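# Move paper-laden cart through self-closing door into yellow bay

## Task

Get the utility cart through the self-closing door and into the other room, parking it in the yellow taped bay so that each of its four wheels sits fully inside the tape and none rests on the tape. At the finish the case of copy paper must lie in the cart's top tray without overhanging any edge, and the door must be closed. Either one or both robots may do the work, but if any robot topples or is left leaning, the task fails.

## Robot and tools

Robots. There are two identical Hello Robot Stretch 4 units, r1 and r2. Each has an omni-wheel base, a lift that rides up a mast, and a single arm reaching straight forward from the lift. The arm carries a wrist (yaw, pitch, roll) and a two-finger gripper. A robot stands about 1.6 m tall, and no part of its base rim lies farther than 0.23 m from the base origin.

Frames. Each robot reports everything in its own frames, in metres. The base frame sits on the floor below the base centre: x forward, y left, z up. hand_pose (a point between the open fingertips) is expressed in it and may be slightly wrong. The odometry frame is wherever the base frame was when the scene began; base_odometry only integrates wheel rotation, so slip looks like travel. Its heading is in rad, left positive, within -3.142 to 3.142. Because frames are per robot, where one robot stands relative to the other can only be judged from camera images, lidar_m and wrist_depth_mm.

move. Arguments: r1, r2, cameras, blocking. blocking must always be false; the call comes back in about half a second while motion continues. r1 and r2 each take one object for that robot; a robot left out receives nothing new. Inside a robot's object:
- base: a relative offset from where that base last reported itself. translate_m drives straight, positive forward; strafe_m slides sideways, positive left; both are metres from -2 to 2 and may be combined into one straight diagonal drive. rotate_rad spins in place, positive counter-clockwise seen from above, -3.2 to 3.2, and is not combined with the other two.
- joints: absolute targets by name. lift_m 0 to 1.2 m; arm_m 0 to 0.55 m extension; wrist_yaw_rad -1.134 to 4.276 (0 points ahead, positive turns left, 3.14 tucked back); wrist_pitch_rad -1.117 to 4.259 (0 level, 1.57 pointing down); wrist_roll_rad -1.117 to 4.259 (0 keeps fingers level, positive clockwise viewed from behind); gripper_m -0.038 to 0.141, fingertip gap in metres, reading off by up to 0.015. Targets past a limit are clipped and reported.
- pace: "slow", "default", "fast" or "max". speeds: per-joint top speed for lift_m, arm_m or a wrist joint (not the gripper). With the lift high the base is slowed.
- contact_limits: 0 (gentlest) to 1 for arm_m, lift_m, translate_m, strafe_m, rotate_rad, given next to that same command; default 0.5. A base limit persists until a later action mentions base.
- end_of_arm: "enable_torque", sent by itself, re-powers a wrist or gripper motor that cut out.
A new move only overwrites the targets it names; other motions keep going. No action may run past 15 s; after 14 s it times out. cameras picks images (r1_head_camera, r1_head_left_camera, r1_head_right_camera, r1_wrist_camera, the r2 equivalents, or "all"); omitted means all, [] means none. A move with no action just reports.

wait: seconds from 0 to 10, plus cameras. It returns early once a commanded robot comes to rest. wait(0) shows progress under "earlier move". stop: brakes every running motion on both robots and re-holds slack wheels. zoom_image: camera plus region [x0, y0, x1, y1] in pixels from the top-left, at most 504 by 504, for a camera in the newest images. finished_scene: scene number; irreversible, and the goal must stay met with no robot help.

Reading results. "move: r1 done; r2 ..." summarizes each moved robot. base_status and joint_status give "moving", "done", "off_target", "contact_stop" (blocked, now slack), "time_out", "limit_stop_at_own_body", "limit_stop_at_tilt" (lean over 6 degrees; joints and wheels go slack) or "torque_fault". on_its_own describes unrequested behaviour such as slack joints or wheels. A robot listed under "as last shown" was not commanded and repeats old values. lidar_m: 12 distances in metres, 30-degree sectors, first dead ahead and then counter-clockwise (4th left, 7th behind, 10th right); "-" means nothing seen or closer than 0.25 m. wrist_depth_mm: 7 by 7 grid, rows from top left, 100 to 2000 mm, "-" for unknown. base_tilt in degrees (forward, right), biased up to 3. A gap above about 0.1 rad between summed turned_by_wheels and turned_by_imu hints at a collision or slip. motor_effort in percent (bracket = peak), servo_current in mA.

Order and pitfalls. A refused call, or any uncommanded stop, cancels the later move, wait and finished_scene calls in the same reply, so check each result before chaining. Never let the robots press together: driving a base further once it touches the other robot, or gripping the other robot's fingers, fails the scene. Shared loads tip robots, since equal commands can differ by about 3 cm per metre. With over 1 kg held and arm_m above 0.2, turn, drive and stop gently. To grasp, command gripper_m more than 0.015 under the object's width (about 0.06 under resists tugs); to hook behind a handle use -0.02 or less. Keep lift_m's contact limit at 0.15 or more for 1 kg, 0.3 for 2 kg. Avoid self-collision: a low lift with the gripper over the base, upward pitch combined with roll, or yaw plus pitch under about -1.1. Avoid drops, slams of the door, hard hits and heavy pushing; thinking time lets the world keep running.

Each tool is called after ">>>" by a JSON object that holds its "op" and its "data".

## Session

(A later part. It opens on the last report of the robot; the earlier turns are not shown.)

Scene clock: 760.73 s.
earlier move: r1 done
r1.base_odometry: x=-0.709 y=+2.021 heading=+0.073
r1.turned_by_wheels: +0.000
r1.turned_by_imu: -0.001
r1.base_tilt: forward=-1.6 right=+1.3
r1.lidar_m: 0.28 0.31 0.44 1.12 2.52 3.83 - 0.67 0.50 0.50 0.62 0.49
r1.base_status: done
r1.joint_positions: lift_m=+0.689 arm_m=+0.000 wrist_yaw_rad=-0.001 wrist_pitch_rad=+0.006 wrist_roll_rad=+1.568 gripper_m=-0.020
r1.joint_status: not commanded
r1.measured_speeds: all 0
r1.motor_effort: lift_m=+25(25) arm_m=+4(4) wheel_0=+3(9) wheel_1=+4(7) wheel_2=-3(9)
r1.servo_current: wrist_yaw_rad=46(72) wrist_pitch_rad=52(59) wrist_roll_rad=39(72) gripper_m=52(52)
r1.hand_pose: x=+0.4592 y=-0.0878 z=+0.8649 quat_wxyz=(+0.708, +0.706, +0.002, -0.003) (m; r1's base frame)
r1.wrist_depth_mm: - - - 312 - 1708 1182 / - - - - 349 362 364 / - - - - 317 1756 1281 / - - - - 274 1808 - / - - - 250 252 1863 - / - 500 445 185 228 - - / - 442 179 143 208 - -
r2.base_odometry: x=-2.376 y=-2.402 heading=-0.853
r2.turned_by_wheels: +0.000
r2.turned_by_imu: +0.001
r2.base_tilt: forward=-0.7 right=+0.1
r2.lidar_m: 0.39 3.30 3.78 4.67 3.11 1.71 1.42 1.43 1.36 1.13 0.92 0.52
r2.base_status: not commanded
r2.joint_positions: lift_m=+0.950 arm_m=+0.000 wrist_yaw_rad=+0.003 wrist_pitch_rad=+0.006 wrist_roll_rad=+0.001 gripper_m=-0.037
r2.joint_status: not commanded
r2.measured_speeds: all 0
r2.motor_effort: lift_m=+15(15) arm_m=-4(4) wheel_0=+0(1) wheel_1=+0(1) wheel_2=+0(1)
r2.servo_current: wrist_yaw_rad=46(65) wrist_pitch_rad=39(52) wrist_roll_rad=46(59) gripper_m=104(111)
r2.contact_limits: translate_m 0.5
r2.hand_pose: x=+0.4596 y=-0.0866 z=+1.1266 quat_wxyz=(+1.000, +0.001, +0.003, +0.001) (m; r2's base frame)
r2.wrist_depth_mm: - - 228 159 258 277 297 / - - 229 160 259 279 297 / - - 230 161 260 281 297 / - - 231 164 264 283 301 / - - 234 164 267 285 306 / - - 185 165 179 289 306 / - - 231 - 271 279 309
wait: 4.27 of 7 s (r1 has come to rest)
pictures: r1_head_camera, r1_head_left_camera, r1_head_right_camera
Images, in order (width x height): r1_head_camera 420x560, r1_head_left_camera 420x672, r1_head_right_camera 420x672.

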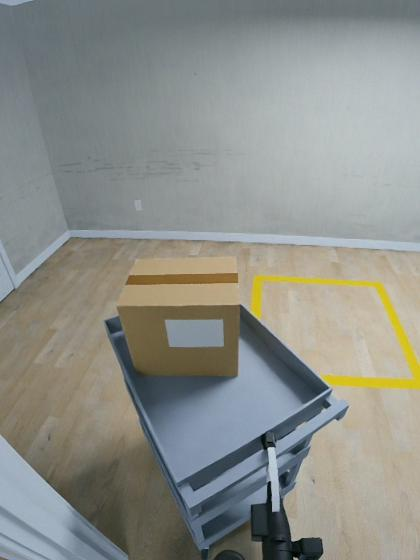

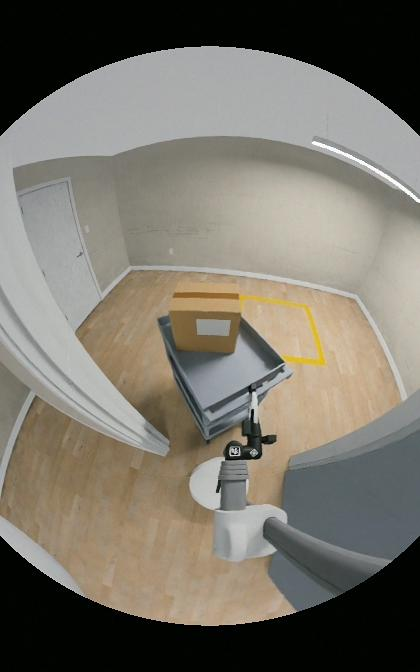

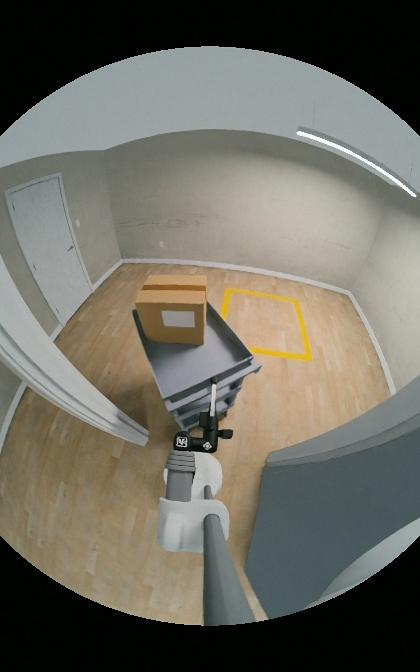

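>>> {"op": "move", "data": {"r1": {"base":{"translate_m":0.35,"strafe_m":0.08},"pace":"slow"}, "blocking": false, "cameras": []}}

>>> {"op": "wait", "data": {"seconds": 7, "cameras": ["r1_head_camera","r1_head_left_camera","r1_head_right_camera"]}}

Scene clock: 769.17 s.
move: r1 moving
r1.base_odometry: x=-0.696 y=+2.025 heading=+0.073
r1.turned_by_wheels: +0.000
r1.turned_by_imu: +0.000
r1.base_tilt: forward=-1.6 right=+1.3
r1.lidar_m: 0.27 0.30 0.42 1.01 2.51 3.82 - 0.67 0.52 0.51 0.64 0.46
r1.base_status: translate_m moving; strafe_m moving
r1.joint_positions: lift_m=+0.689 arm_m=+0.000 wrist_yaw_rad=-0.001 wrist_pitch_rad=+0.006 wrist_roll_rad=+1.568 gripper_m=-0.020
r1.joint_status: not commanded
r1.measured_speeds: translate_m=+0.048 strafe_m=+0.011 rotate_rad=-0.002 lift_m=+0.000 arm_m=+0.000 wrist_yaw_rad=+0.000 wrist_pitch_rad=+0.000 wrist_roll_rad=+0.000
r1.motor_effort: lift_m=+25(25) arm_m=+4(4) wheel_0=+3(6) wheel_1=+5(6) wheel_2=-8(10)
r1.servo_current: wrist_yaw_rad=52(59) wrist_pitch_rad=46(52) wrist_roll_rad=46(59) gripper_m=46(52)
r1.hand_pose: x=+0.4592 y=-0.0878 z=+0.8649 quat_wxyz=(+0.708, +0.706, +0.002, -0.003) (m; r1's base frame)
r1.wrist_depth_mm: - - - - - 1708 1205 / - - - - 349 362 364 / - - - - 317 1708 1281 / - - - - 276 1808 - / - - - 252 250 1921 - / - 508 442 187 228 - - / - 442 179 143 207 - -
r2: as last shown
r2.turned_by_imu: +0.000
r2.base_tilt: forward=-0.6 right=+0.1
r2.lidar_m: 0.42 3.33 3.79 4.69 3.05 1.72 1.42 1.41 1.34 1.13 0.97 0.52
r2.motor_effort: lift_m=+15(15) arm_m=-4(4) wheel_0=+0(1) wheel_1=+0(1) wheel_2=+0(0)
r2.servo_current: wrist_yaw_rad=46(52) wrist_pitch_rad=52(52) wrist_roll_rad=59(59) gripper_m=104(111)
r2.contact_limits: translate_m 0.5
r2.wrist_depth_mm: - - 228 159 257 277 297 / - - 228 160 259 279 294 / - - 230 161 262 281 298 / - - 231 164 263 283 300 / - - 234 164 266 285 304 / - - 185 165 179 289 307 / - - 231 - 271 279 309
pictures: none
No camera images: "cameras" was empty.

Scene clock: 773.50 s.
earlier move: r1 done
r1.base_odometry: x=-0.366 y=+2.127 heading=+0.074
r1.turned_by_wheels: +0.000
r1.turned_by_imu: +0.000
r1.base_tilt: forward=-1.6 right=+1.3
r1.lidar_m: 0.29 0.32 2.19 0.29 0.33 3.62 - 0.83 0.66 0.69 2.78 0.49
r1.base_status: done
r1.joint_positions: lift_m=+0.689 arm_m=+0.000 wrist_yaw_rad=-0.001 wrist_pitch_rad=+0.006 wrist_roll_rad=+1.568 gripper_m=-0.020
r1.joint_status: not commanded
r1.measured_speeds: all 0
r1.motor_effort: lift_m=+25(25) arm_m=+4(4) wheel_0=+4(6) wheel_1=+3(8) wheel_2=-3(10)
r1.servo_current: wrist_yaw_rad=46(72) wrist_pitch_rad=52(59) wrist_roll_rad=46(72) gripper_m=46(52)
r1.hand_pose: x=+0.4592 y=-0.0878 z=+0.8649 quat_wxyz=(+0.708, +0.706, +0.002, -0.003) (m; r1's base frame)
r1.wrist_depth_mm: - - - - - 1708 1205 / - - - 274 364 1499 1182 / - - - 235 366 1708 1182 / - - - 208 286 1756 - / - - - 244 253 1863 - / - - 445 185 228 - - / - 433 182 139 206 - -
r2.base_odometry: x=-2.376 y=-2.402 heading=-0.853
r2.turned_by_wheels: +0.000
r2.turned_by_imu: +0.001
r2.base_tilt: forward=-0.6 right=+0.1
r2.lidar_m: 0.39 3.33 3.77 4.67 3.04 1.71 1.43 1.42 1.38 1.15 0.97 0.51
r2.base_status: not commanded
r2.joint_positions: lift_m=+0.950 arm_m=+0.000 wrist_yaw_rad=+0.003 wrist_pitch_rad=+0.006 wrist_roll_rad=+0.001 gripper_m=-0.037
r2.joint_status: not commanded
r2.measured_speeds: all 0
r2.motor_effort: lift_m=+15(15) arm_m=-3(4) wheel_0=+0(1) wheel_1=+0(1) wheel_2=+0(0)
r2.servo_current: wrist_yaw_rad=39(65) wrist_pitch_rad=52(52) wrist_roll_rad=46(72) gripper_m=111(117)
r2.contact_limits: translate_m 0.5
r2.hand_pose: x=+0.4596 y=-0.0866 z=+1.1266 quat_wxyz=(+1.000, +0.001, +0.003, +0.001) (m; r2's base frame)
r2.wrist_depth_mm: - - 228 159 259 279 297 / - - 229 160 260 279 297 / - - 230 162 262 279 297 / - - 230 163 263 283 300 / - - 233 164 266 285 304 / - - 185 164 178 289 306 / - - 230 - 271 279 310
wait: 4.33 of 7 s (r1 has come to rest)
pictures: r1_head_camera, r1_head_left_camera, r1_head_right_camera
Images, in order (width x height): r1_head_camera 420x560, r1_head_left_camera 420x672, r1_head_right_camera 420x672.

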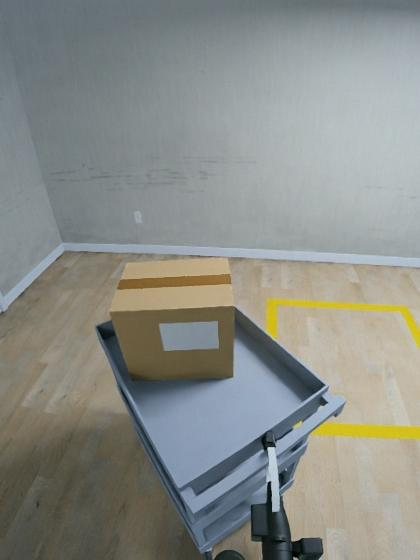

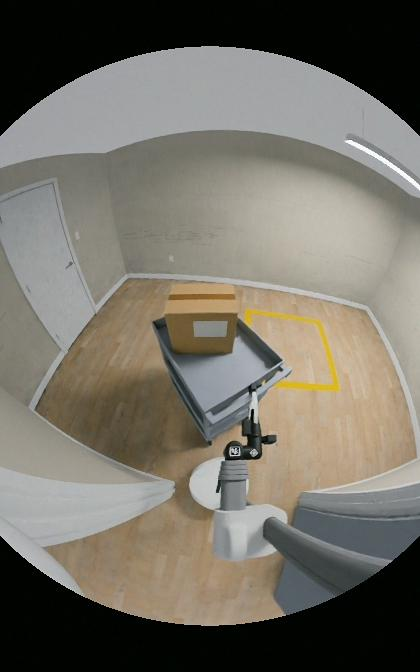

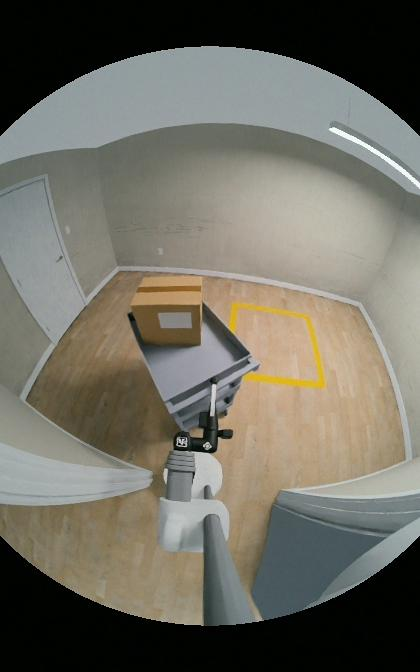

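>>> {"op": "move", "data": {"r1": {"base":{"translate_m":0.38},"pace":"slow"}, "blocking": false, "cameras": []}}

>>> {"op": "wait", "data": {"seconds": 7, "cameras": ["r1_head_left_camera","r1_head_right_camera"]}}

Scene clock: 780.13 s.
move: r1 moving
r1.base_odometry: x=-0.353 y=+2.128 heading=+0.074
r1.turned_by_wheels: +0.000
r1.turned_by_imu: +0.000
r1.base_tilt: forward=-1.6 right=+1.3
r1.lidar_m: 0.27 0.30 2.19 0.30 0.31 3.63 - 0.84 0.67 0.67 2.83 0.47
r1.base_status: translate_m moving
r1.joint_positions: lift_m=+0.689 arm_m=+0.000 wrist_yaw_rad=-0.001 wrist_pitch_rad=+0.006 wrist_roll_rad=+1.568 gripper_m=-0.020
r1.joint_status: not commanded
r1.measured_speeds: translate_m=+0.049 strafe_m=+0.000 rotate_rad=-0.002 lift_m=+0.000 arm_m=+0.000 wrist_yaw_rad=+0.000 wrist_pitch_rad=+0.000 wrist_roll_rad=+0.000
r1.motor_effort: lift_m=+25(25) arm_m=+4(4) wheel_0=+6(8) wheel_1=+4(7) wheel_2=-7(9)
r1.servo_current: wrist_yaw_rad=52(59) wrist_pitch_rad=39(52) wrist_roll_rad=59(65) gripper_m=46(52)
r1.hand_pose: x=+0.4592 y=-0.0878 z=+0.8649 quat_wxyz=(+0.708, +0.706, +0.002, -0.003) (m; r1's base frame)
r1.wrist_depth_mm: - - - - - 1708 1229 / - - - 273 - 1499 1160 / - - - 236 366 1708 1160 / - - - 211 286 1708 - / - - - 245 255 1808 - / - - 452 184 228 - - / - 442 182 139 206 - -
r2: as last shown
r2.turned_by_imu: +0.000
r2.base_tilt: forward=-0.7 right=+0.0
r2.lidar_m: 0.38 3.33 3.79 4.68 3.08 1.69 1.44 1.41 1.38 1.12 0.94 0.51
r2.motor_effort: lift_m=+15(15) arm_m=-4(4) wheel_0=+0(1) wheel_1=+0(0) wheel_2=+0(0)
r2.servo_current: wrist_yaw_rad=33(59) wrist_pitch_rad=46(52) wrist_roll_rad=46(59) gripper_m=104(111)
r2.contact_limits: translate_m 0.5
r2.wrist_depth_mm: - - 229 159 259 277 297 / - - 229 160 258 278 296 / - - 231 162 260 282 297 / - - 231 164 263 282 300 / - - 234 164 265 283 304 / - - 185 164 178 290 306 / - - 232 - 271 279 310
pictures: none
No camera images: "cameras" was empty.

Scene clock: 784.70 s.
earlier move: r1 done
r1.base_odometry: x=+0.013 y=+2.155 heading=+0.074
r1.turned_by_wheels: +0.000
r1.turned_by_imu: +0.001
r1.base_tilt: forward=-1.5 right=+1.3
r1.lidar_m: 0.26 0.29 2.15 1.13 0.54 0.48 - 0.89 0.86 2.59 2.85 0.49
r1.base_status: done
r1.joint_positions: lift_m=+0.689 arm_m=+0.000 wrist_yaw_rad=+0.001 wrist_pitch_rad=+0.006 wrist_roll_rad=+1.568 gripper_m=-0.020
r1.joint_status: not commanded
r1.measured_speeds: all 0
r1.motor_effort: lift_m=+25(25) arm_m=+4(4) wheel_0=+5(9) wheel_1=+3(7) wheel_2=-1(9)
r1.servo_current: wrist_yaw_rad=59(72) wrist_pitch_rad=46(59) wrist_roll_rad=52(72) gripper_m=39(59)
r1.hand_pose: x=+0.4594 y=-0.0871 z=+0.8649 quat_wxyz=(+0.708, +0.706, +0.003, -0.002) (m; r1's base frame)
r1.wrist_depth_mm: - - - - - 1808 1205 / - - - 324 - 1863 1229 / - - - 252 375 382 382 / - - - 218 315 1756 512 / - - - 197 255 1756 - / - - - 187 229 - - / - 427 178 128 203 - -
r2.base_odometry: x=-2.376 y=-2.402 heading=-0.853
r2.turned_by_wheels: +0.000
r2.turned_by_imu: +0.001
r2.base_tilt: forward=-0.7 right=+0.1
r2.lidar_m: 0.39 3.32 3.78 4.69 3.07 1.72 1.43 1.43 1.36 1.13 0.94 0.50
r2.base_status: not commanded
r2.joint_positions: lift_m=+0.950 arm_m=+0.000 wrist_yaw_rad=+0.003 wrist_pitch_rad=+0.006 wrist_roll_rad=+0.001 gripper_m=-0.037
r2.joint_status: not commanded
r2.measured_speeds: all 0
r2.motor_effort: lift_m=+15(15) arm_m=-4(4) wheel_0=+0(1) wheel_1=+0(1) wheel_2=+0(1)
r2.servo_current: wrist_yaw_rad=39(59) wrist_pitch_rad=52(52) wrist_roll_rad=52(59) gripper_m=104(117)
r2.contact_limits: translate_m 0.5
r2.hand_pose: x=+0.4596 y=-0.0866 z=+1.1266 quat_wxyz=(+1.000, +0.001, +0.003, +0.001) (m; r2's base frame)
r2.wrist_depth_mm: - - 229 159 258 278 297 / - - 228 160 259 281 296 / - - 230 162 263 279 298 / - - 232 164 264 283 300 / - - 233 164 267 285 304 / - - 185 165 179 289 306 / - - 232 - 271 278 310
wait: 4.57 of 7 s (r1 has come to rest)
pictures: r1_head_left_camera, r1_head_right_camera
Images, in order (width x height): r1_head_left_camera 420x672, r1_head_right_camera 420x672.

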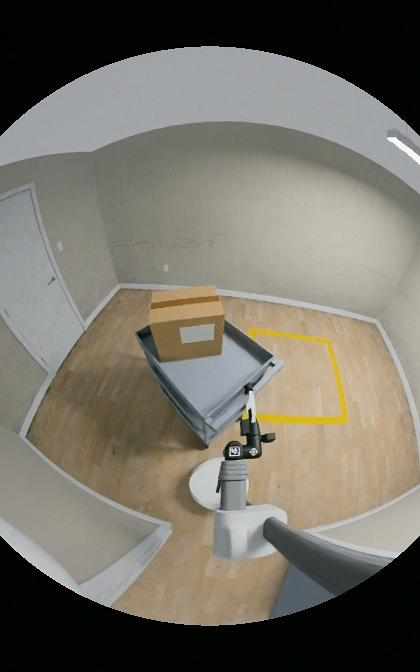

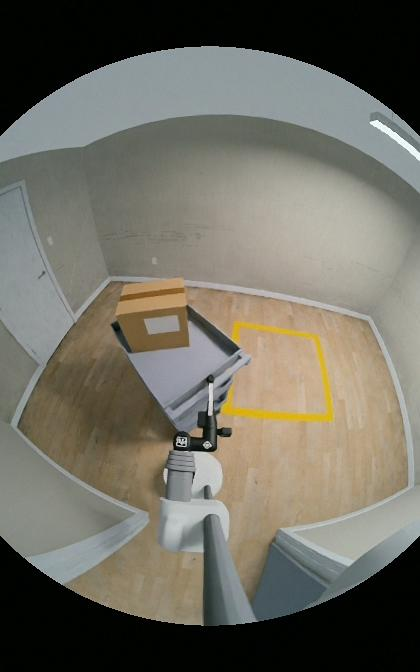

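>>> {"op": "move", "data": {"r1": {"base":{"translate_m":0.1,"strafe_m":0.5},"pace":"slow"}, "blocking": false, "cameras": []}}

>>> {"op": "wait", "data": {"seconds": 9, "cameras": ["r1_head_camera","r1_head_left_camera","r1_head_right_camera"]}}

Scene clock: 793.00 s.
move: r1 moving
r1.base_odometry: x=+0.015 y=+2.168 heading=+0.074
r1.turned_by_wheels: +0.000
r1.turned_by_imu: +0.000
r1.base_tilt: forward=-1.6 right=+1.3
r1.lidar_m: 0.26 0.28 2.13 1.13 0.55 0.47 - 0.92 0.87 2.63 2.84 0.52
r1.base_status: translate_m moving; strafe_m moving
r1.joint_positions: lift_m=+0.689 arm_m=+0.000 wrist_yaw_rad=+0.001 wrist_pitch_rad=+0.006 wrist_roll_rad=+1.568 gripper_m=-0.020
r1.joint_status: not commanded
r1.measured_speeds: translate_m=+0.010 strafe_m=+0.050 rotate_rad=-0.003 lift_m=+0.000 arm_m=+0.000 wrist_yaw_rad=+0.000 wrist_pitch_rad=+0.000 wrist_roll_rad=+0.000
r1.motor_effort: lift_m=+25(25) arm_m=+4(4) wheel_0=-6(8) wheel_1=+7(8) wheel_2=-4(5)
r1.servo_current: wrist_yaw_rad=52(59) wrist_pitch_rad=46(59) wrist_roll_rad=39(65) gripper_m=46(52)
r1.hand_pose: x=+0.4594 y=-0.0871 z=+0.8649 quat_wxyz=(+0.708, +0.706, +0.003, -0.002) (m; r1's base frame)
r1.wrist_depth_mm: - - - - - 1808 1205 / - - - 330 - 1863 1205 / - - - 265 377 382 387 / - - - 220 314 1708 1281 / - - - 197 255 1756 - / - - - 186 228 - - / - 430 180 126 202 - -
r2: as last shown
r2.turned_by_imu: +0.000
r2.base_tilt: forward=-0.6 right=+0.1
r2.lidar_m: 0.41 3.32 3.79 4.70 3.05 1.68 1.41 1.43 1.37 1.15 0.97 0.50
r2.motor_effort: lift_m=+15(15) arm_m=-4(4) wheel_0=+0(1) wheel_1=+0(1) wheel_2=+0(0)
r2.servo_current: wrist_yaw_rad=46(52) wrist_pitch_rad=46(52) wrist_roll_rad=46(52) gripper_m=104(111)
r2.contact_limits: translate_m 0.5
r2.wrist_depth_mm: - - 228 159 257 277 297 / - - 229 160 259 279 296 / - - 230 161 262 279 298 / - - 230 164 263 285 300 / - - 233 164 267 285 304 / - - 184 165 179 289 307 / - - 231 - 271 281 310
pictures: none
No camera images: "cameras" was empty.

Scene clock: 798.83 s.
earlier move: r1 done
r1.base_odometry: x=+0.076 y=+2.661 heading=+0.074
r1.turned_by_wheels: +0.000
r1.turned_by_imu: +0.001
r1.base_tilt: forward=-1.6 right=+1.3
r1.lidar_m: 0.35 0.41 1.63 1.21 0.57 0.45 0.44 0.49 1.33 3.12 2.93 0.42
r1.base_status: done
r1.joint_positions: lift_m=+0.689 arm_m=+0.000 wrist_yaw_rad=-0.003 wrist_pitch_rad=+0.007 wrist_roll_rad=+1.568 gripper_m=-0.020
r1.joint_status: not commanded
r1.measured_speeds: all 0
r1.motor_effort: lift_m=+25(25) arm_m=+4(4) wheel_0=-6(13) wheel_1=+2(9) wheel_2=-3(9)
r1.servo_current: wrist_yaw_rad=46(72) wrist_pitch_rad=46(59) wrist_roll_rad=39(72) gripper_m=52(52)
r1.hand_pose: x=+0.4590 y=-0.0884 z=+0.8649 quat_wxyz=(+0.708, +0.706, +0.001, -0.003) (m; r1's base frame)
r1.wrist_depth_mm: - - - 251 254 1708 1205 / - - - 247 249 1708 - / - - - 242 244 - - / - 496 466 238 240 - - / - 492 480 177 236 - - / - - 500 187 232 - - / - - 182 144 228 - -
r2.base_odometry: x=-2.376 y=-2.402 heading=-0.853
r2.turned_by_wheels: +0.000
r2.turned_by_imu: +0.001
r2.base_tilt: forward=-0.6 right=+0.1
r2.lidar_m: 0.40 3.33 3.79 4.68 3.07 1.71 1.43 1.42 1.37 1.12 0.95 0.50
r2.base_status: not commanded
r2.joint_positions: lift_m=+0.950 arm_m=+0.000 wrist_yaw_rad=+0.003 wrist_pitch_rad=+0.006 wrist_roll_rad=+0.001 gripper_m=-0.037
r2.joint_status: not commanded
r2.measured_speeds: all 0
r2.motor_effort: lift_m=+15(15) arm_m=-4(4) wheel_0=+0(1) wheel_1=+0(1) wheel_2=+0(1)
r2.servo_current: wrist_yaw_rad=39(59) wrist_pitch_rad=52(52) wrist_roll_rad=39(65) gripper_m=104(117)
r2.contact_limits: translate_m 0.5
r2.hand_pose: x=+0.4596 y=-0.0866 z=+1.1266 quat_wxyz=(+1.000, +0.001, +0.003, +0.001) (m; r2's base frame)
r2.wrist_depth_mm: - - 227 159 257 277 297 / - - 229 160 262 279 296 / - - 230 161 260 279 297 / - - 232 164 264 285 301 / - - 233 165 267 285 304 / - - 185 165 178 289 306 / - - 231 - 270 281 310
wait: 5.83 of 9 s (r1 has come to rest)
pictures: r1_head_camera, r1_head_left_camera, r1_head_right_camera
Images, in order (width x height): r1_head_camera 420x560, r1_head_left_camera 420x672, r1_head_right_camera 420x672.

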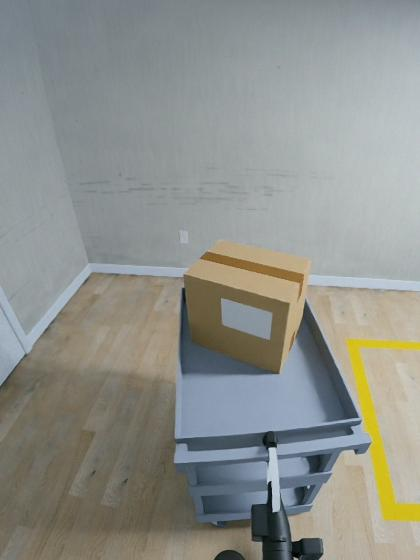

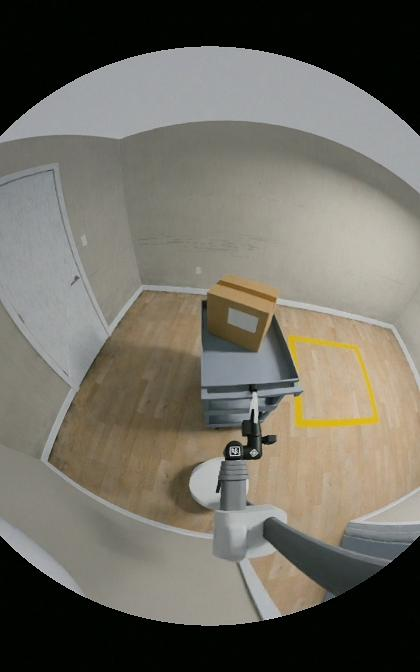

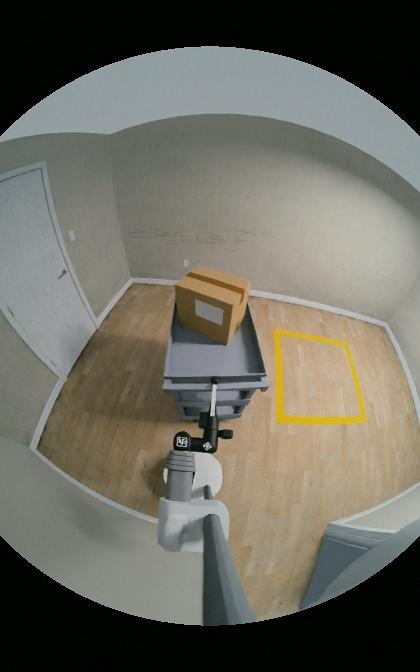

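>>> {"op": "move", "data": {"r1": {"base":{"translate_m":0.35,"strafe_m":0.55},"pace":"slow"}, "blocking": false, "cameras": []}}

>>> {"op": "wait", "data": {"seconds": 10, "cameras": ["r1_head_camera","r1_head_left_camera","r1_head_right_camera"]}}

Scene clock: 805.63 s.
move: r1 moving
r1.base_odometry: x=+0.082 y=+2.672 heading=+0.073
r1.turned_by_wheels: +0.000
r1.turned_by_imu: -0.001
r1.base_tilt: forward=-1.6 right=+1.3
r1.lidar_m: 0.37 0.41 1.61 1.24 0.57 0.46 0.43 0.48 1.36 3.13 2.92 0.44
r1.base_status: translate_m moving; strafe_m moving
r1.joint_positions: lift_m=+0.689 arm_m=+0.000 wrist_yaw_rad=-0.003 wrist_pitch_rad=+0.007 wrist_roll_rad=+1.568 gripper_m=-0.020
r1.joint_status: not commanded
r1.measured_speeds: translate_m=+0.026 strafe_m=+0.041 rotate_rad=+0.000 lift_m=+0.000 arm_m=+0.000 wrist_yaw_rad=+0.000 wrist_pitch_rad=+0.000 wrist_roll_rad=+0.000
r1.motor_effort: lift_m=+25(25) arm_m=+4(4) wheel_0=-5(8) wheel_1=+7(8) wheel_2=-6(7)
r1.servo_current: wrist_yaw_rad=46(52) wrist_pitch_rad=46(52) wrist_roll_rad=59(65) gripper_m=46(52)
r1.hand_pose: x=+0.4590 y=-0.0884 z=+0.8649 quat_wxyz=(+0.708, +0.706, +0.001, -0.003) (m; r1's base frame)
r1.wrist_depth_mm: - - - 249 251 1661 1182 / - - - 244 246 1756 - / - - - 240 243 - - / - 496 466 238 239 - - / - 500 484 176 236 - - / - - 508 184 233 - - / - - 182 144 229 - -
r2: as last shown
r2.turned_by_imu: +0.000
r2.base_tilt: forward=-0.7 right=+0.0
r2.lidar_m: 0.34 3.32 3.78 4.68 3.09 1.71 1.43 1.43 1.39 1.14 0.93 0.50
r2.motor_effort: lift_m=+15(15) arm_m=-4(4) wheel_0=+0(0) wheel_1=+0(0) wheel_2=+0(0)
r2.servo_current: wrist_yaw_rad=52(52) wrist_pitch_rad=52(52) wrist_roll_rad=52(59) gripper_m=104(111)
r2.contact_limits: translate_m 0.5
r2.wrist_depth_mm: - - 228 159 258 278 298 / - - 229 160 260 279 294 / - - 230 161 262 279 297 / - - 231 164 263 283 301 / - - 232 164 266 285 303 / - - 184 165 179 289 306 / - - 232 - 271 279 307
pictures: none
No camera images: "cameras" was empty.

Scene clock: 812.93 s.
earlier move: r1 done
r1.base_odometry: x=+0.385 y=+3.235 heading=+0.073
r1.turned_by_wheels: +0.000
r1.turned_by_imu: +0.002
r1.base_tilt: forward=-1.6 right=+1.3
r1.lidar_m: 0.40 1.27 1.01 1.01 0.91 0.72 0.71 0.79 1.97 3.70 0.40 0.36
r1.base_status: done
r1.joint_positions: lift_m=+0.689 arm_m=+0.000 wrist_yaw_rad=-0.003 wrist_pitch_rad=+0.007 wrist_roll_rad=+1.568 gripper_m=-0.020
r1.joint_status: not commanded
r1.measured_speeds: all 0
r1.motor_effort: lift_m=+25(25) arm_m=+4(4) wheel_0=-6(10) wheel_1=+3(8) wheel_2=-4(8)
r1.servo_current: wrist_yaw_rad=59(72) wrist_pitch_rad=52(59) wrist_roll_rad=65(72) gripper_m=46(52)
r1.hand_pose: x=+0.4590 y=-0.0884 z=+0.8649 quat_wxyz=(+0.708, +0.706, +0.001, -0.003) (m; r1's base frame)
r1.wrist_depth_mm: - 387 382 104 163 162 - / - 399 404 111 172 174 - / - 484 496 - 187 - - / - - 585 132 202 - - / - - - 143 223 1618 - / - - 181 185 183 1661 1308 / - 131 155 - 156 1464 1229
r2.base_odometry: x=-2.376 y=-2.402 heading=-0.853
r2.turned_by_wheels: +0.000
r2.turned_by_imu: +0.001
r2.base_tilt: forward=-0.7 right=+0.1
r2.lidar_m: 0.38 3.31 3.81 4.67 3.08 1.68 1.42 1.42 1.36 1.13 0.93 0.52
r2.base_status: not commanded
r2.joint_positions: lift_m=+0.950 arm_m=+0.000 wrist_yaw_rad=+0.003 wrist_pitch_rad=+0.006 wrist_roll_rad=+0.001 gripper_m=-0.037
r2.joint_status: not commanded
r2.measured_speeds: all 0
r2.motor_effort: lift_m=+15(15) arm_m=-4(4) wheel_0=+0(1) wheel_1=+0(0) wheel_2=+0(1)
r2.servo_current: wrist_yaw_rad=46(65) wrist_pitch_rad=46(59) wrist_roll_rad=59(59) gripper_m=104(117)
r2.contact_limits: translate_m 0.5
r2.hand_pose: x=+0.4596 y=-0.0866 z=+1.1266 quat_wxyz=(+1.000, +0.001, +0.003, +0.001) (m; r2's base frame)
r2.wrist_depth_mm: - - 227 159 259 279 297 / - - 229 160 259 278 297 / - - 231 161 262 281 298 / - - 231 164 264 283 300 / - - 234 165 266 283 304 / - - 185 165 179 289 306 / - - 232 - 270 281 310
wait: 7.30 of 10 s (r1 has come to rest)
pictures: r1_head_camera, r1_head_left_camera, r1_head_right_camera
Images, in order (width x height): r1_head_camera 420x560, r1_head_left_camera 420x672, r1_head_right_camera 420x672.

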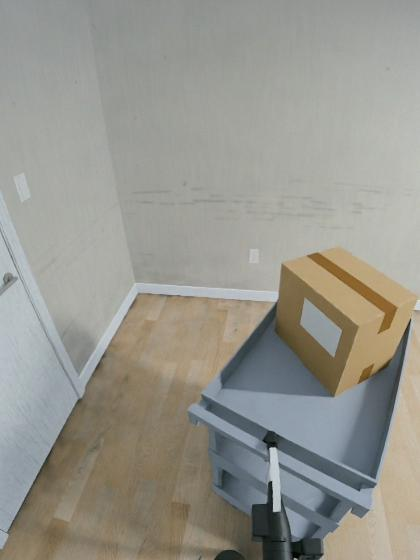

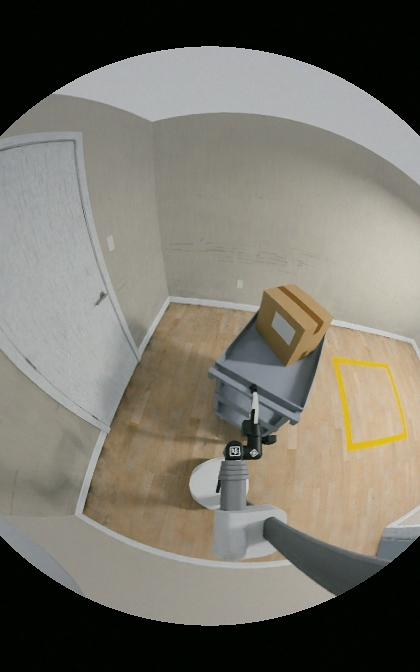

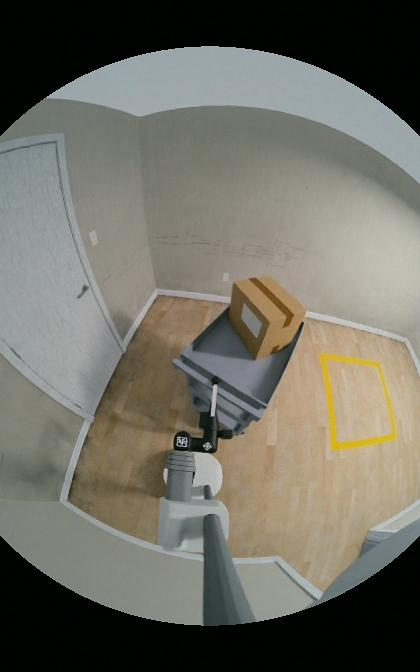

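>>> {"op": "move", "data": {"r1": {"base":{"translate_m":0.12,"strafe_m":0.4},"pace":"slow"}, "blocking": false, "cameras": []}}

>>> {"op": "wait", "data": {"seconds": 8, "cameras": []}}

>>> {"op": "move", "data": {"r1": {"base":{"rotate_rad":-0.9},"pace":"slow"}, "blocking": false, "cameras": []}}

>>> {"op": "wait", "data": {"seconds": 6, "cameras": ["r1_head_camera","r1_head_left_camera","r1_head_right_camera"]}}

Scene clock: 820.90 s.
move: r1 moving
r1.base_odometry: x=+0.388 y=+3.248 heading=+0.073
r1.turned_by_wheels: -0.001
r1.turned_by_imu: -0.001
r1.base_tilt: forward=-1.6 right=+1.3
r1.lidar_m: 0.45 1.25 1.00 1.02 0.92 0.73 0.70 0.81 2.00 3.68 0.39 0.36
r1.base_status: translate_m moving; strafe_m moving
r1.joint_positions: lift_m=+0.689 arm_m=+0.000 wrist_yaw_rad=-0.003 wrist_pitch_rad=+0.007 wrist_roll_rad=+1.568 gripper_m=-0.020
r1.joint_status: not commanded
r1.measured_speeds: translate_m=+0.015 strafe_m=+0.047 rotate_rad=+0.000 lift_m=+0.000 arm_m=+0.000 wrist_yaw_rad=+0.000 wrist_pitch_rad=+0.000 wrist_roll_rad=+0.000
r1.motor_effort: lift_m=+25(25) arm_m=+4(4) wheel_0=-11(11) wheel_1=+4(7) wheel_2=-4(6)
r1.servo_current: wrist_yaw_rad=46(72) wrist_pitch_rad=46(52) wrist_roll_rad=46(52) gripper_m=46(52)
r1.hand_pose: x=+0.4590 y=-0.0884 z=+0.8649 quat_wxyz=(+0.708, +0.706, +0.001, -0.003) (m; r1's base frame)
r1.wrist_depth_mm: - 379 379 103 160 161 - / - 399 404 110 172 173 - / - 488 496 - 186 - - / - - 597 131 202 - - / - - - 143 223 1661 - / - - 181 186 183 1661 1281 / - 131 154 - 156 128 1229
r2: as last shown
r2.turned_by_imu: +0.000
r2.base_tilt: forward=-0.6 right=+0.1
r2.lidar_m: 0.39 3.30 3.77 4.67 3.06 1.69 1.41 1.42 1.36 1.13 0.95 0.52
r2.motor_effort: lift_m=+15(15) arm_m=-4(4) wheel_0=+0(0) wheel_1=+0(0) wheel_2=+0(0)
r2.servo_current: wrist_yaw_rad=39(59) wrist_pitch_rad=52(52) wrist_roll_rad=52(59) gripper_m=117(117)
r2.contact_limits: translate_m 0.5
r2.wrist_depth_mm: - - 228 159 259 279 297 / - - 229 160 259 278 296 / - - 231 161 260 282 298 / - - 231 164 262 283 300 / - - 232 164 267 283 304 / - - 185 165 178 289 306 / - - 231 - 271 279 310
pictures: none
No camera images: "cameras" was empty.

Scene clock: 825.83 s.
earlier move: r1 done
r1.base_odometry: x=+0.475 y=+3.642 heading=+0.073
r1.turned_by_wheels: +0.000
r1.turned_by_imu: +0.000
r1.base_tilt: forward=-1.6 right=+1.3
r1.lidar_m: 0.46 0.77 0.59 0.61 0.69 0.78 0.78 0.86 1.35 4.11 0.33 0.32
r1.base_status: done
r1.joint_positions: lift_m=+0.689 arm_m=+0.000 wrist_yaw_rad=-0.003 wrist_pitch_rad=+0.008 wrist_roll_rad=+1.569 gripper_m=-0.020
r1.joint_status: not commanded
r1.measured_speeds: all 0
r1.motor_effort: lift_m=+25(25) arm_m=-3(4) wheel_0=-6(13) wheel_1=+2(7) wheel_2=-3(6)
r1.servo_current: wrist_yaw_rad=65(72) wrist_pitch_rad=52(59) wrist_roll_rad=46(65) gripper_m=52(52)
r1.hand_pose: x=+0.4590 y=-0.0884 z=+0.8644 quat_wxyz=(+0.708, +0.706, +0.002, -0.004) (m; r1's base frame)
r1.wrist_depth_mm: - 449 - - - - - / - - - - - - - / - - - - - - - / - - - - - - - / - - - - - 1499 1308 / - - 178 - - 392 404 / - - 158 114 - - 1229
r2.base_odometry: x=-2.376 y=-2.402 heading=-0.853
r2.turned_by_wheels: +0.000
r2.turned_by_imu: +0.001
r2.base_tilt: forward=-0.7 right=+0.1
r2.lidar_m: 0.39 3.33 3.77 4.67 3.08 1.70 1.42 1.43 1.36 1.13 0.94 0.51
r2.base_status: not commanded
r2.joint_positions: lift_m=+0.950 arm_m=+0.000 wrist_yaw_rad=+0.003 wrist_pitch_rad=+0.006 wrist_roll_rad=+0.001 gripper_m=-0.037
r2.joint_status: not commanded
r2.measured_speeds: all 0
r2.motor_effort: lift_m=+15(15) arm_m=-4(4) wheel_0=+0(1) wheel_1=+0(1) wheel_2=+0(1)
r2.servo_current: wrist_yaw_rad=46(65) wrist_pitch_rad=46(59) wrist_roll_rad=46(59) gripper_m=111(117)
r2.contact_limits: translate_m 0.5
r2.hand_pose: x=+0.4596 y=-0.0866 z=+1.1266 quat_wxyz=(+1.000, +0.001, +0.003, +0.001) (m; r2's base frame)
r2.wrist_depth_mm: - - 227 159 259 279 296 / - - 229 160 259 279 294 / - - 229 161 262 281 298 / - - 232 164 262 285 300 / - - 234 164 266 285 306 / - - 185 165 179 289 307 / - - 231 - 271 279 310
wait: 4.93 of 8 s (r1 has come to rest)
pictures: none
No camera images: "cameras" was empty.

Scene clock: 826.33 s.
move: r1 moving
r1.base_odometry: x=+0.475 y=+3.643 heading=-0.051
r1.turned_by_wheels: -0.124
r1.turned_by_imu: -0.124
r1.base_tilt: forward=-1.6 right=+1.2
r1.lidar_m: 0.43 0.86 0.60 0.59 0.65 0.81 0.78 0.83 1.17 3.37 0.50 0.32
r1.base_status: rotate_rad moving
r1.joint_positions: lift_m=+0.689 arm_m=+0.000 wrist_yaw_rad=+0.006 wrist_pitch_rad=+0.008 wrist_roll_rad=+1.569 gripper_m=-0.020
r1.joint_status: not commanded
r1.measured_speeds: translate_m=+0.001 strafe_m=+0.000 rotate_rad=-0.481 lift_m=+0.000 arm_m=+0.000 wrist_yaw_rad=+0.035 wrist_pitch_rad=+0.000 wrist_roll_rad=+0.000
r1.motor_effort: lift_m=+25(25) arm_m=-4(4) wheel_0=+14(14) wheel_1=+8(8) wheel_2=+7(7)
r1.servo_current: wrist_yaw_rad=65(65) wrist_pitch_rad=65(65) wrist_roll_rad=52(59) gripper_m=46(52)
r1.hand_pose: x=+0.4598 y=-0.0856 z=+0.8644 quat_wxyz=(+0.708, +0.706, +0.005, -0.001) (m; r1's base frame)
r1.wrist_depth_mm: - 389 - - - - - / - 504 - - - - - / - - - - - - - / - - - - - - - / - - - - - 1499 1308 / - - - - - 389 394 / - - 167 110 159 - 1205
r2: as last shown
r2.turned_by_imu: +0.000
r2.base_tilt: forward=-0.6 right=+0.1
r2.lidar_m: 0.40 3.32 3.80 4.66 3.08 1.71 1.43 1.42 1.35 1.12 0.97 0.48
r2.motor_effort: lift_m=+15(15) arm_m=-4(4) wheel_0=+0(0) wheel_1=+0(0) wheel_2=+0(0)
r2.servo_current: wrist_yaw_rad=52(59) wrist_pitch_rad=46(52) wrist_roll_rad=39(59) gripper_m=104(111)
r2.contact_limits: translate_m 0.5
r2.wrist_depth_mm: - - 227 159 257 279 297 / - - 229 160 258 278 296 / - - 230 161 262 279 298 / - - 230 163 262 282 298 / - - 233 164 266 285 304 / - - 185 165 178 289 307 / - - 231 - 272 279 310
pictures: none
No camera images: "cameras" was empty.

Scene clock: 828.03 s.
earlier move: r1 done
r1.base_odometry: x=+0.475 y=+3.642 heading=-0.826
r1.turned_by_wheels: -0.775
r1.turned_by_imu: -0.779
r1.base_tilt: forward=-1.5 right=+1.3
r1.lidar_m: 0.33 0.35 1.20 0.68 0.60 0.62 0.73 0.78 0.79 0.95 2.37 0.46
r1.base_status: done
r1.joint_positions: lift_m=+0.689 arm_m=+0.000 wrist_yaw_rad=+0.003 wrist_pitch_rad=+0.008 wrist_roll_rad=+1.569 gripper_m=-0.020
r1.joint_status: not commanded
r1.measured_speeds: all 0
r1.motor_effort: lift_m=+25(25) arm_m=-4(4) wheel_0=+4(17) wheel_1=+3(9) wheel_2=+5(11)
r1.servo_current: wrist_yaw_rad=39(85) wrist_pitch_rad=52(65) wrist_roll_rad=46(65) gripper_m=46(52)
r1.hand_pose: x=+0.4595 y=-0.0866 z=+0.8644 quat_wxyz=(+0.708, +0.706, +0.004, -0.002) (m; r1's base frame)
r1.wrist_depth_mm: - - - - 300 304 309 / - - - - 277 1708 1205 / - - - - 263 1921 - / - - 683 249 253 - - / - 462 469 237 242 - - / - 484 473 181 232 - - / - 488 178 139 179 - -
r2.base_odometry: x=-2.376 y=-2.402 heading=-0.853
r2.turned_by_wheels: +0.000
r2.turned_by_imu: +0.000
r2.base_tilt: forward=-0.7 right=+0.1
r2.lidar_m: 0.40 3.33 3.78 4.68 3.09 1.69 1.42 1.42 1.36 1.11 0.93 0.51
r2.base_status: not commanded
r2.joint_positions: lift_m=+0.950 arm_m=+0.000 wrist_yaw_rad=+0.003 wrist_pitch_rad=+0.006 wrist_roll_rad=+0.001 gripper_m=-0.037
r2.joint_status: not commanded
r2.measured_speeds: all 0
r2.motor_effort: lift_m=+15(15) arm_m=-4(4) wheel_0=+0(1) wheel_1=+0(0) wheel_2=+0(1)
r2.servo_current: wrist_yaw_rad=39(59) wrist_pitch_rad=46(52) wrist_roll_rad=46(59) gripper_m=104(111)
r2.contact_limits: translate_m 0.5
r2.hand_pose: x=+0.4596 y=-0.0866 z=+1.1266 quat_wxyz=(+1.000, +0.001, +0.003, +0.001) (m; r2's base frame)
r2.wrist_depth_mm: - - 228 159 258 277 296 / - - 229 160 258 279 296 / - - 229 161 263 281 297 / - - 231 163 263 285 301 / - - 233 165 266 285 303 / - - 185 165 178 289 304 / - - 231 - 271 281 309
wait: 1.70 of 6 s (r1 has come to rest)
pictures: r1_head_camera, r1_head_left_camera, r1_head_right_camera
Images, in order (width x height): r1_head_camera 420x560, r1_head_left_camera 420x672, r1_head_right_camera 420x672.

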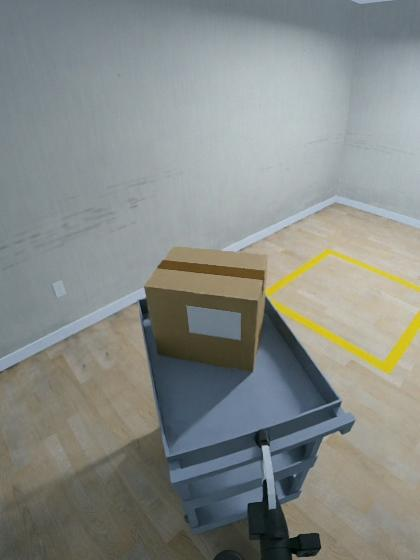

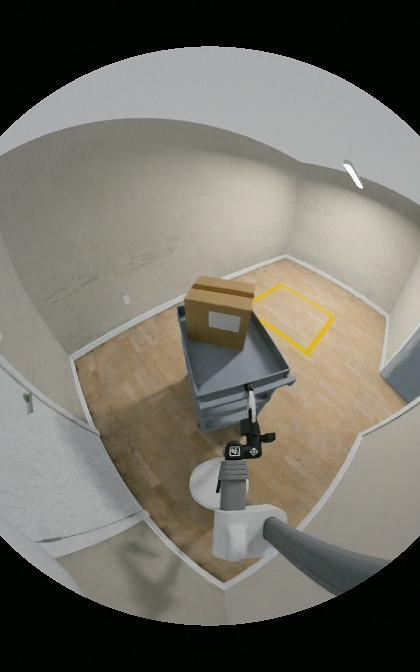

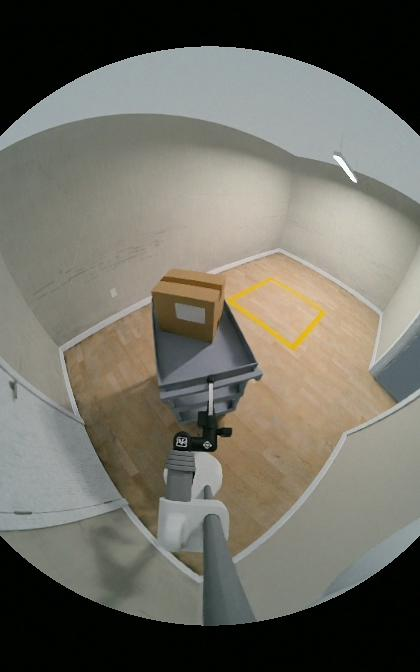

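>>> {"op": "move", "data": {"r1": {"base":{"translate_m":0.15,"strafe_m":0.35},"pace":"slow"}, "blocking": false, "cameras": []}}

>>> {"op": "wait", "data": {"seconds": 8, "cameras": []}}

>>> {"op": "move", "data": {"r1": {"base":{"rotate_rad":-0.5},"pace":"slow"}, "blocking": false, "cameras": []}}

>>> {"op": "wait", "data": {"seconds": 6, "cameras": ["r1_head_camera","r1_head_left_camera","r1_head_right_camera"]}}

Scene clock: 836.63 s.
move: r1 moving
r1.base_odometry: x=+0.487 y=+3.647 heading=-0.826
r1.turned_by_wheels: +0.000
r1.turned_by_imu: +0.000
r1.base_tilt: forward=-1.6 right=+1.3
r1.lidar_m: 0.34 0.35 1.20 0.69 0.58 0.61 0.75 0.77 0.80 0.96 2.37 0.47
r1.base_status: translate_m moving; strafe_m moving
r1.joint_positions: lift_m=+0.689 arm_m=+0.000 wrist_yaw_rad=+0.003 wrist_pitch_rad=+0.008 wrist_roll_rad=+1.569 gripper_m=-0.020
r1.joint_status: not commanded
r1.measured_speeds: translate_m=+0.019 strafe_m=+0.044 rotate_rad=+0.000 lift_m=+0.000 arm_m=+0.000 wrist_yaw_rad=+0.000 wrist_pitch_rad=+0.000 wrist_roll_rad=+0.000
r1.motor_effort: lift_m=+25(25) arm_m=-4(4) wheel_0=-5(6) wheel_1=+6(7) wheel_2=-3(4)
r1.servo_current: wrist_yaw_rad=46(65) wrist_pitch_rad=52(59) wrist_roll_rad=39(52) gripper_m=46(52)
r1.hand_pose: x=+0.4595 y=-0.0866 z=+0.8644 quat_wxyz=(+0.708, +0.706, +0.004, -0.002) (m; r1's base frame)
r1.wrist_depth_mm: - - - - 309 312 315 / - - - - 286 1708 1182 / - - - - 268 1708 - / - - - 255 254 1808 - / - 492 466 236 242 - - / - 473 466 181 232 - - / - 480 179 141 219 - -
r2: as last shown
r2.lidar_m: 0.40 3.33 3.80 4.71 3.08 1.71 1.43 1.42 1.33 1.14 0.97 0.53
r2.motor_effort: lift_m=+15(15) arm_m=-4(4) wheel_0=+0(1) wheel_1=+0(0) wheel_2=+0(0)
r2.servo_current: wrist_yaw_rad=39(52) wrist_pitch_rad=52(52) wrist_roll_rad=33(59) gripper_m=104(111)
r2.contact_limits: translate_m 0.5
r2.wrist_depth_mm: - - 227 158 258 278 297 / - - 229 160 259 279 296 / - - 230 161 260 281 298 / - - 231 163 263 283 300 / - - 233 164 266 285 304 / - - 185 165 179 290 306 / - - 231 - 271 281 310
pictures: none
No camera images: "cameras" was empty.

Scene clock: 841.23 s.
earlier move: r1 done
r1.base_odometry: x=+0.834 y=+3.769 heading=-0.827
r1.turned_by_wheels: +0.000
r1.turned_by_imu: +0.001
r1.base_tilt: forward=-1.6 right=+1.3
r1.lidar_m: 0.40 0.46 0.89 0.50 0.45 0.44 0.57 1.04 1.13 1.34 2.65 0.42
r1.base_status: done
r1.joint_positions: lift_m=+0.689 arm_m=+0.000 wrist_yaw_rad=-0.003 wrist_pitch_rad=+0.008 wrist_roll_rad=+1.569 gripper_m=-0.020
r1.joint_status: not commanded
r1.measured_speeds: all 0
r1.motor_effort: lift_m=+25(25) arm_m=+4(4) wheel_0=-4(11) wheel_1=+2(8) wheel_2=-2(10)
r1.servo_current: wrist_yaw_rad=65(72) wrist_pitch_rad=52(65) wrist_roll_rad=39(65) gripper_m=52(52)
r1.hand_pose: x=+0.4590 y=-0.0883 z=+0.8644 quat_wxyz=(+0.708, +0.706, +0.002, -0.004) (m; r1's base frame)
r1.wrist_depth_mm: - - - 217 219 1576 - / - - 609 220 221 - - / - 488 466 224 225 - - / - 480 473 225 228 - - / - 539 530 230 230 - - / - - 564 186 232 - - / - - 154 142 237 128 -
r2.base_odometry: x=-2.376 y=-2.402 heading=-0.853
r2.turned_by_wheels: +0.000
r2.turned_by_imu: +0.001
r2.base_tilt: forward=-0.7 right=+0.1
r2.lidar_m: 0.39 3.30 3.80 4.68 3.03 1.67 1.40 1.42 1.36 1.12 0.97 0.54
r2.base_status: not commanded
r2.joint_positions: lift_m=+0.950 arm_m=+0.000 wrist_yaw_rad=+0.003 wrist_pitch_rad=+0.006 wrist_roll_rad=+0.001 gripper_m=-0.037
r2.joint_status: not commanded
r2.measured_speeds: all 0
r2.motor_effort: lift_m=+15(15) arm_m=-4(4) wheel_0=+0(1) wheel_1=+0(1) wheel_2=+0(1)
r2.servo_current: wrist_yaw_rad=52(65) wrist_pitch_rad=46(59) wrist_roll_rad=46(65) gripper_m=111(111)
r2.contact_limits: translate_m 0.5
r2.hand_pose: x=+0.4596 y=-0.0866 z=+1.1266 quat_wxyz=(+1.000, +0.001, +0.003, +0.001) (m; r2's base frame)
r2.wrist_depth_mm: - - 228 159 258 277 297 / - - 229 160 259 279 297 / - - 229 161 262 279 298 / - - 230 163 263 282 300 / - - 233 165 266 286 304 / - - 185 165 179 289 307 / - - 231 - 270 281 312
wait: 4.60 of 8 s (r1 has come to rest)
pictures: none
No camera images: "cameras" was empty.

Scene clock: 841.73 s.
move: r1 moving
r1.base_odometry: x=+0.834 y=+3.769 heading=-0.951
r1.turned_by_wheels: -0.124
r1.turned_by_imu: -0.124
r1.base_tilt: forward=-1.6 right=+1.3
r1.lidar_m: 0.39 0.39 1.15 0.56 0.45 0.44 0.49 0.90 1.11 1.27 2.66 0.42
r1.base_status: rotate_rad moving
r1.joint_positions: lift_m=+0.689 arm_m=+0.000 wrist_yaw_rad=+0.006 wrist_pitch_rad=+0.008 wrist_roll_rad=+1.569 gripper_m=-0.020
r1.joint_status: not commanded
r1.measured_speeds: translate_m=+0.000 strafe_m=+0.000 rotate_rad=-0.497 lift_m=+0.000 arm_m=+0.000 wrist_yaw_rad=+0.002 wrist_pitch_rad=+0.000 wrist_roll_rad=+0.000
r1.motor_effort: lift_m=+25(25) arm_m=+4(4) wheel_0=+15(15) wheel_1=+6(8) wheel_2=+9(9)
r1.servo_current: wrist_yaw_rad=59(65) wrist_pitch_rad=59(59) wrist_roll_rad=52(65) gripper_m=46(52)
r1.hand_pose: x=+0.4598 y=-0.0858 z=+0.8644 quat_wxyz=(+0.708, +0.706, +0.005, -0.001) (m; r1's base frame)
r1.wrist_depth_mm: - - - - 228 1661 1182 / - - - - 229 - - / - - 521 169 230 - - / - 462 462 170 231 - - / - 521 508 231 232 - - / - 559 544 186 233 - - / - - 154 144 235 - -
r2: as last shown
r2.turned_by_imu: +0.000
r2.base_tilt: forward=-0.6 right=+0.1
r2.lidar_m: 0.41 3.33 3.78 4.68 3.07 1.70 1.42 1.43 1.37 1.15 0.98 0.49
r2.motor_effort: lift_m=+15(15) arm_m=-4(4) wheel_0=+0(0) wheel_1=+0(0) wheel_2=+0(0)
r2.servo_current: wrist_yaw_rad=33(59) wrist_pitch_rad=46(52) wrist_roll_rad=46(52) gripper_m=104(111)
r2.contact_limits: translate_m 0.5
r2.wrist_depth_mm: - - 228 159 258 279 297 / - - 228 160 259 279 296 / - - 229 161 262 279 298 / - - 231 163 263 282 301 / - - 234 165 266 283 304 / - - 185 165 179 289 306 / - - 231 - 271 279 310
pictures: none
No camera images: "cameras" was empty.

Scene clock: 842.93 s.
earlier move: r1 done
r1.base_odometry: x=+0.834 y=+3.769 heading=-1.326
r1.turned_by_wheels: -0.375
r1.turned_by_imu: -0.377
r1.base_tilt: forward=-1.6 right=+1.3
r1.lidar_m: 0.29 0.28 1.65 0.87 0.47 0.44 0.46 0.56 1.09 1.13 1.39 0.48
r1.base_status: done
r1.joint_positions: lift_m=+0.689 arm_m=+0.000 wrist_yaw_rad=+0.006 wrist_pitch_rad=+0.008 wrist_roll_rad=+1.569 gripper_m=-0.020
r1.joint_status: not commanded
r1.measured_speeds: all 0
r1.motor_effort: lift_m=+25(25) arm_m=+1(4) wheel_0=+2(15) wheel_1=+1(8) wheel_2=+3(11)
r1.servo_current: wrist_yaw_rad=59(72) wrist_pitch_rad=52(59) wrist_roll_rad=39(72) gripper_m=52(59)
r1.hand_pose: x=+0.4598 y=-0.0858 z=+0.8644 quat_wxyz=(+0.708, +0.706, +0.005, -0.001) (m; r1's base frame)
r1.wrist_depth_mm: - - - - - 1618 1182 / - - - - 357 359 364 / - - - - 324 1618 1229 / - - - - 286 1756 - / - - - 252 253 - - / - 634 445 185 229 - - / - 439 179 138 208 - -
r2.base_odometry: x=-2.376 y=-2.402 heading=-0.853
r2.turned_by_wheels: +0.000
r2.turned_by_imu: +0.000
r2.base_tilt: forward=-0.7 right=+0.0
r2.lidar_m: 0.39 3.34 3.79 4.69 3.09 1.71 1.43 1.39 1.37 1.11 0.95 0.51
r2.base_status: not commanded
r2.joint_positions: lift_m=+0.950 arm_m=+0.000 wrist_yaw_rad=+0.003 wrist_pitch_rad=+0.006 wrist_roll_rad=+0.001 gripper_m=-0.037
r2.joint_status: not commanded
r2.measured_speeds: all 0
r2.motor_effort: lift_m=+15(15) arm_m=-4(4) wheel_0=+1(1) wheel_1=+0(0) wheel_2=+0(1)
r2.servo_current: wrist_yaw_rad=52(59) wrist_pitch_rad=46(52) wrist_roll_rad=39(65) gripper_m=98(111)
r2.contact_limits: translate_m 0.5
r2.hand_pose: x=+0.4596 y=-0.0866 z=+1.1266 quat_wxyz=(+1.000, +0.001, +0.003, +0.001) (m; r2's base frame)
r2.wrist_depth_mm: - - 228 159 257 277 297 / - - 229 160 259 279 296 / - - 230 161 262 282 297 / - - 231 164 263 283 300 / - - 233 164 266 285 304 / - - 185 165 179 290 307 / - - 231 - 272 281 309
wait: 1.20 of 6 s (r1 has come to rest)
pictures: r1_head_camera, r1_head_left_camera, r1_head_right_camera
Images, in order (width x height): r1_head_camera 420x560, r1_head_left_camera 420x672, r1_head_right_camera 420x672.

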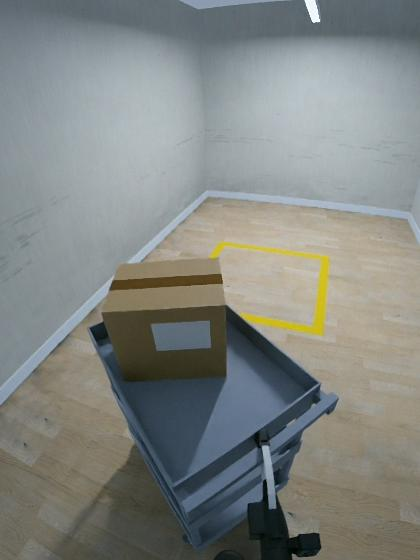

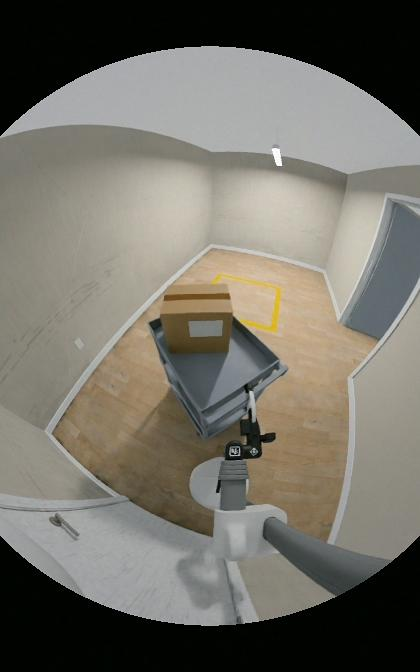

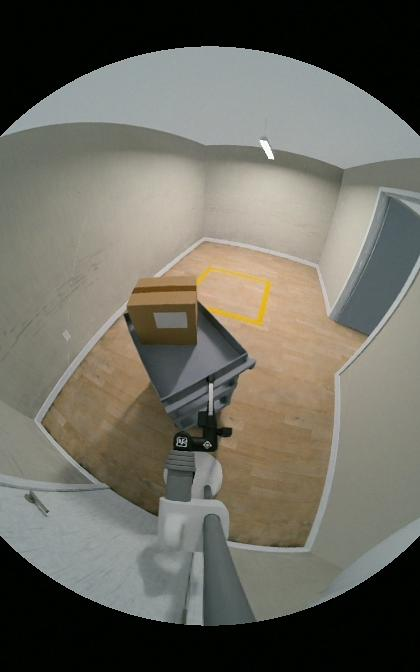

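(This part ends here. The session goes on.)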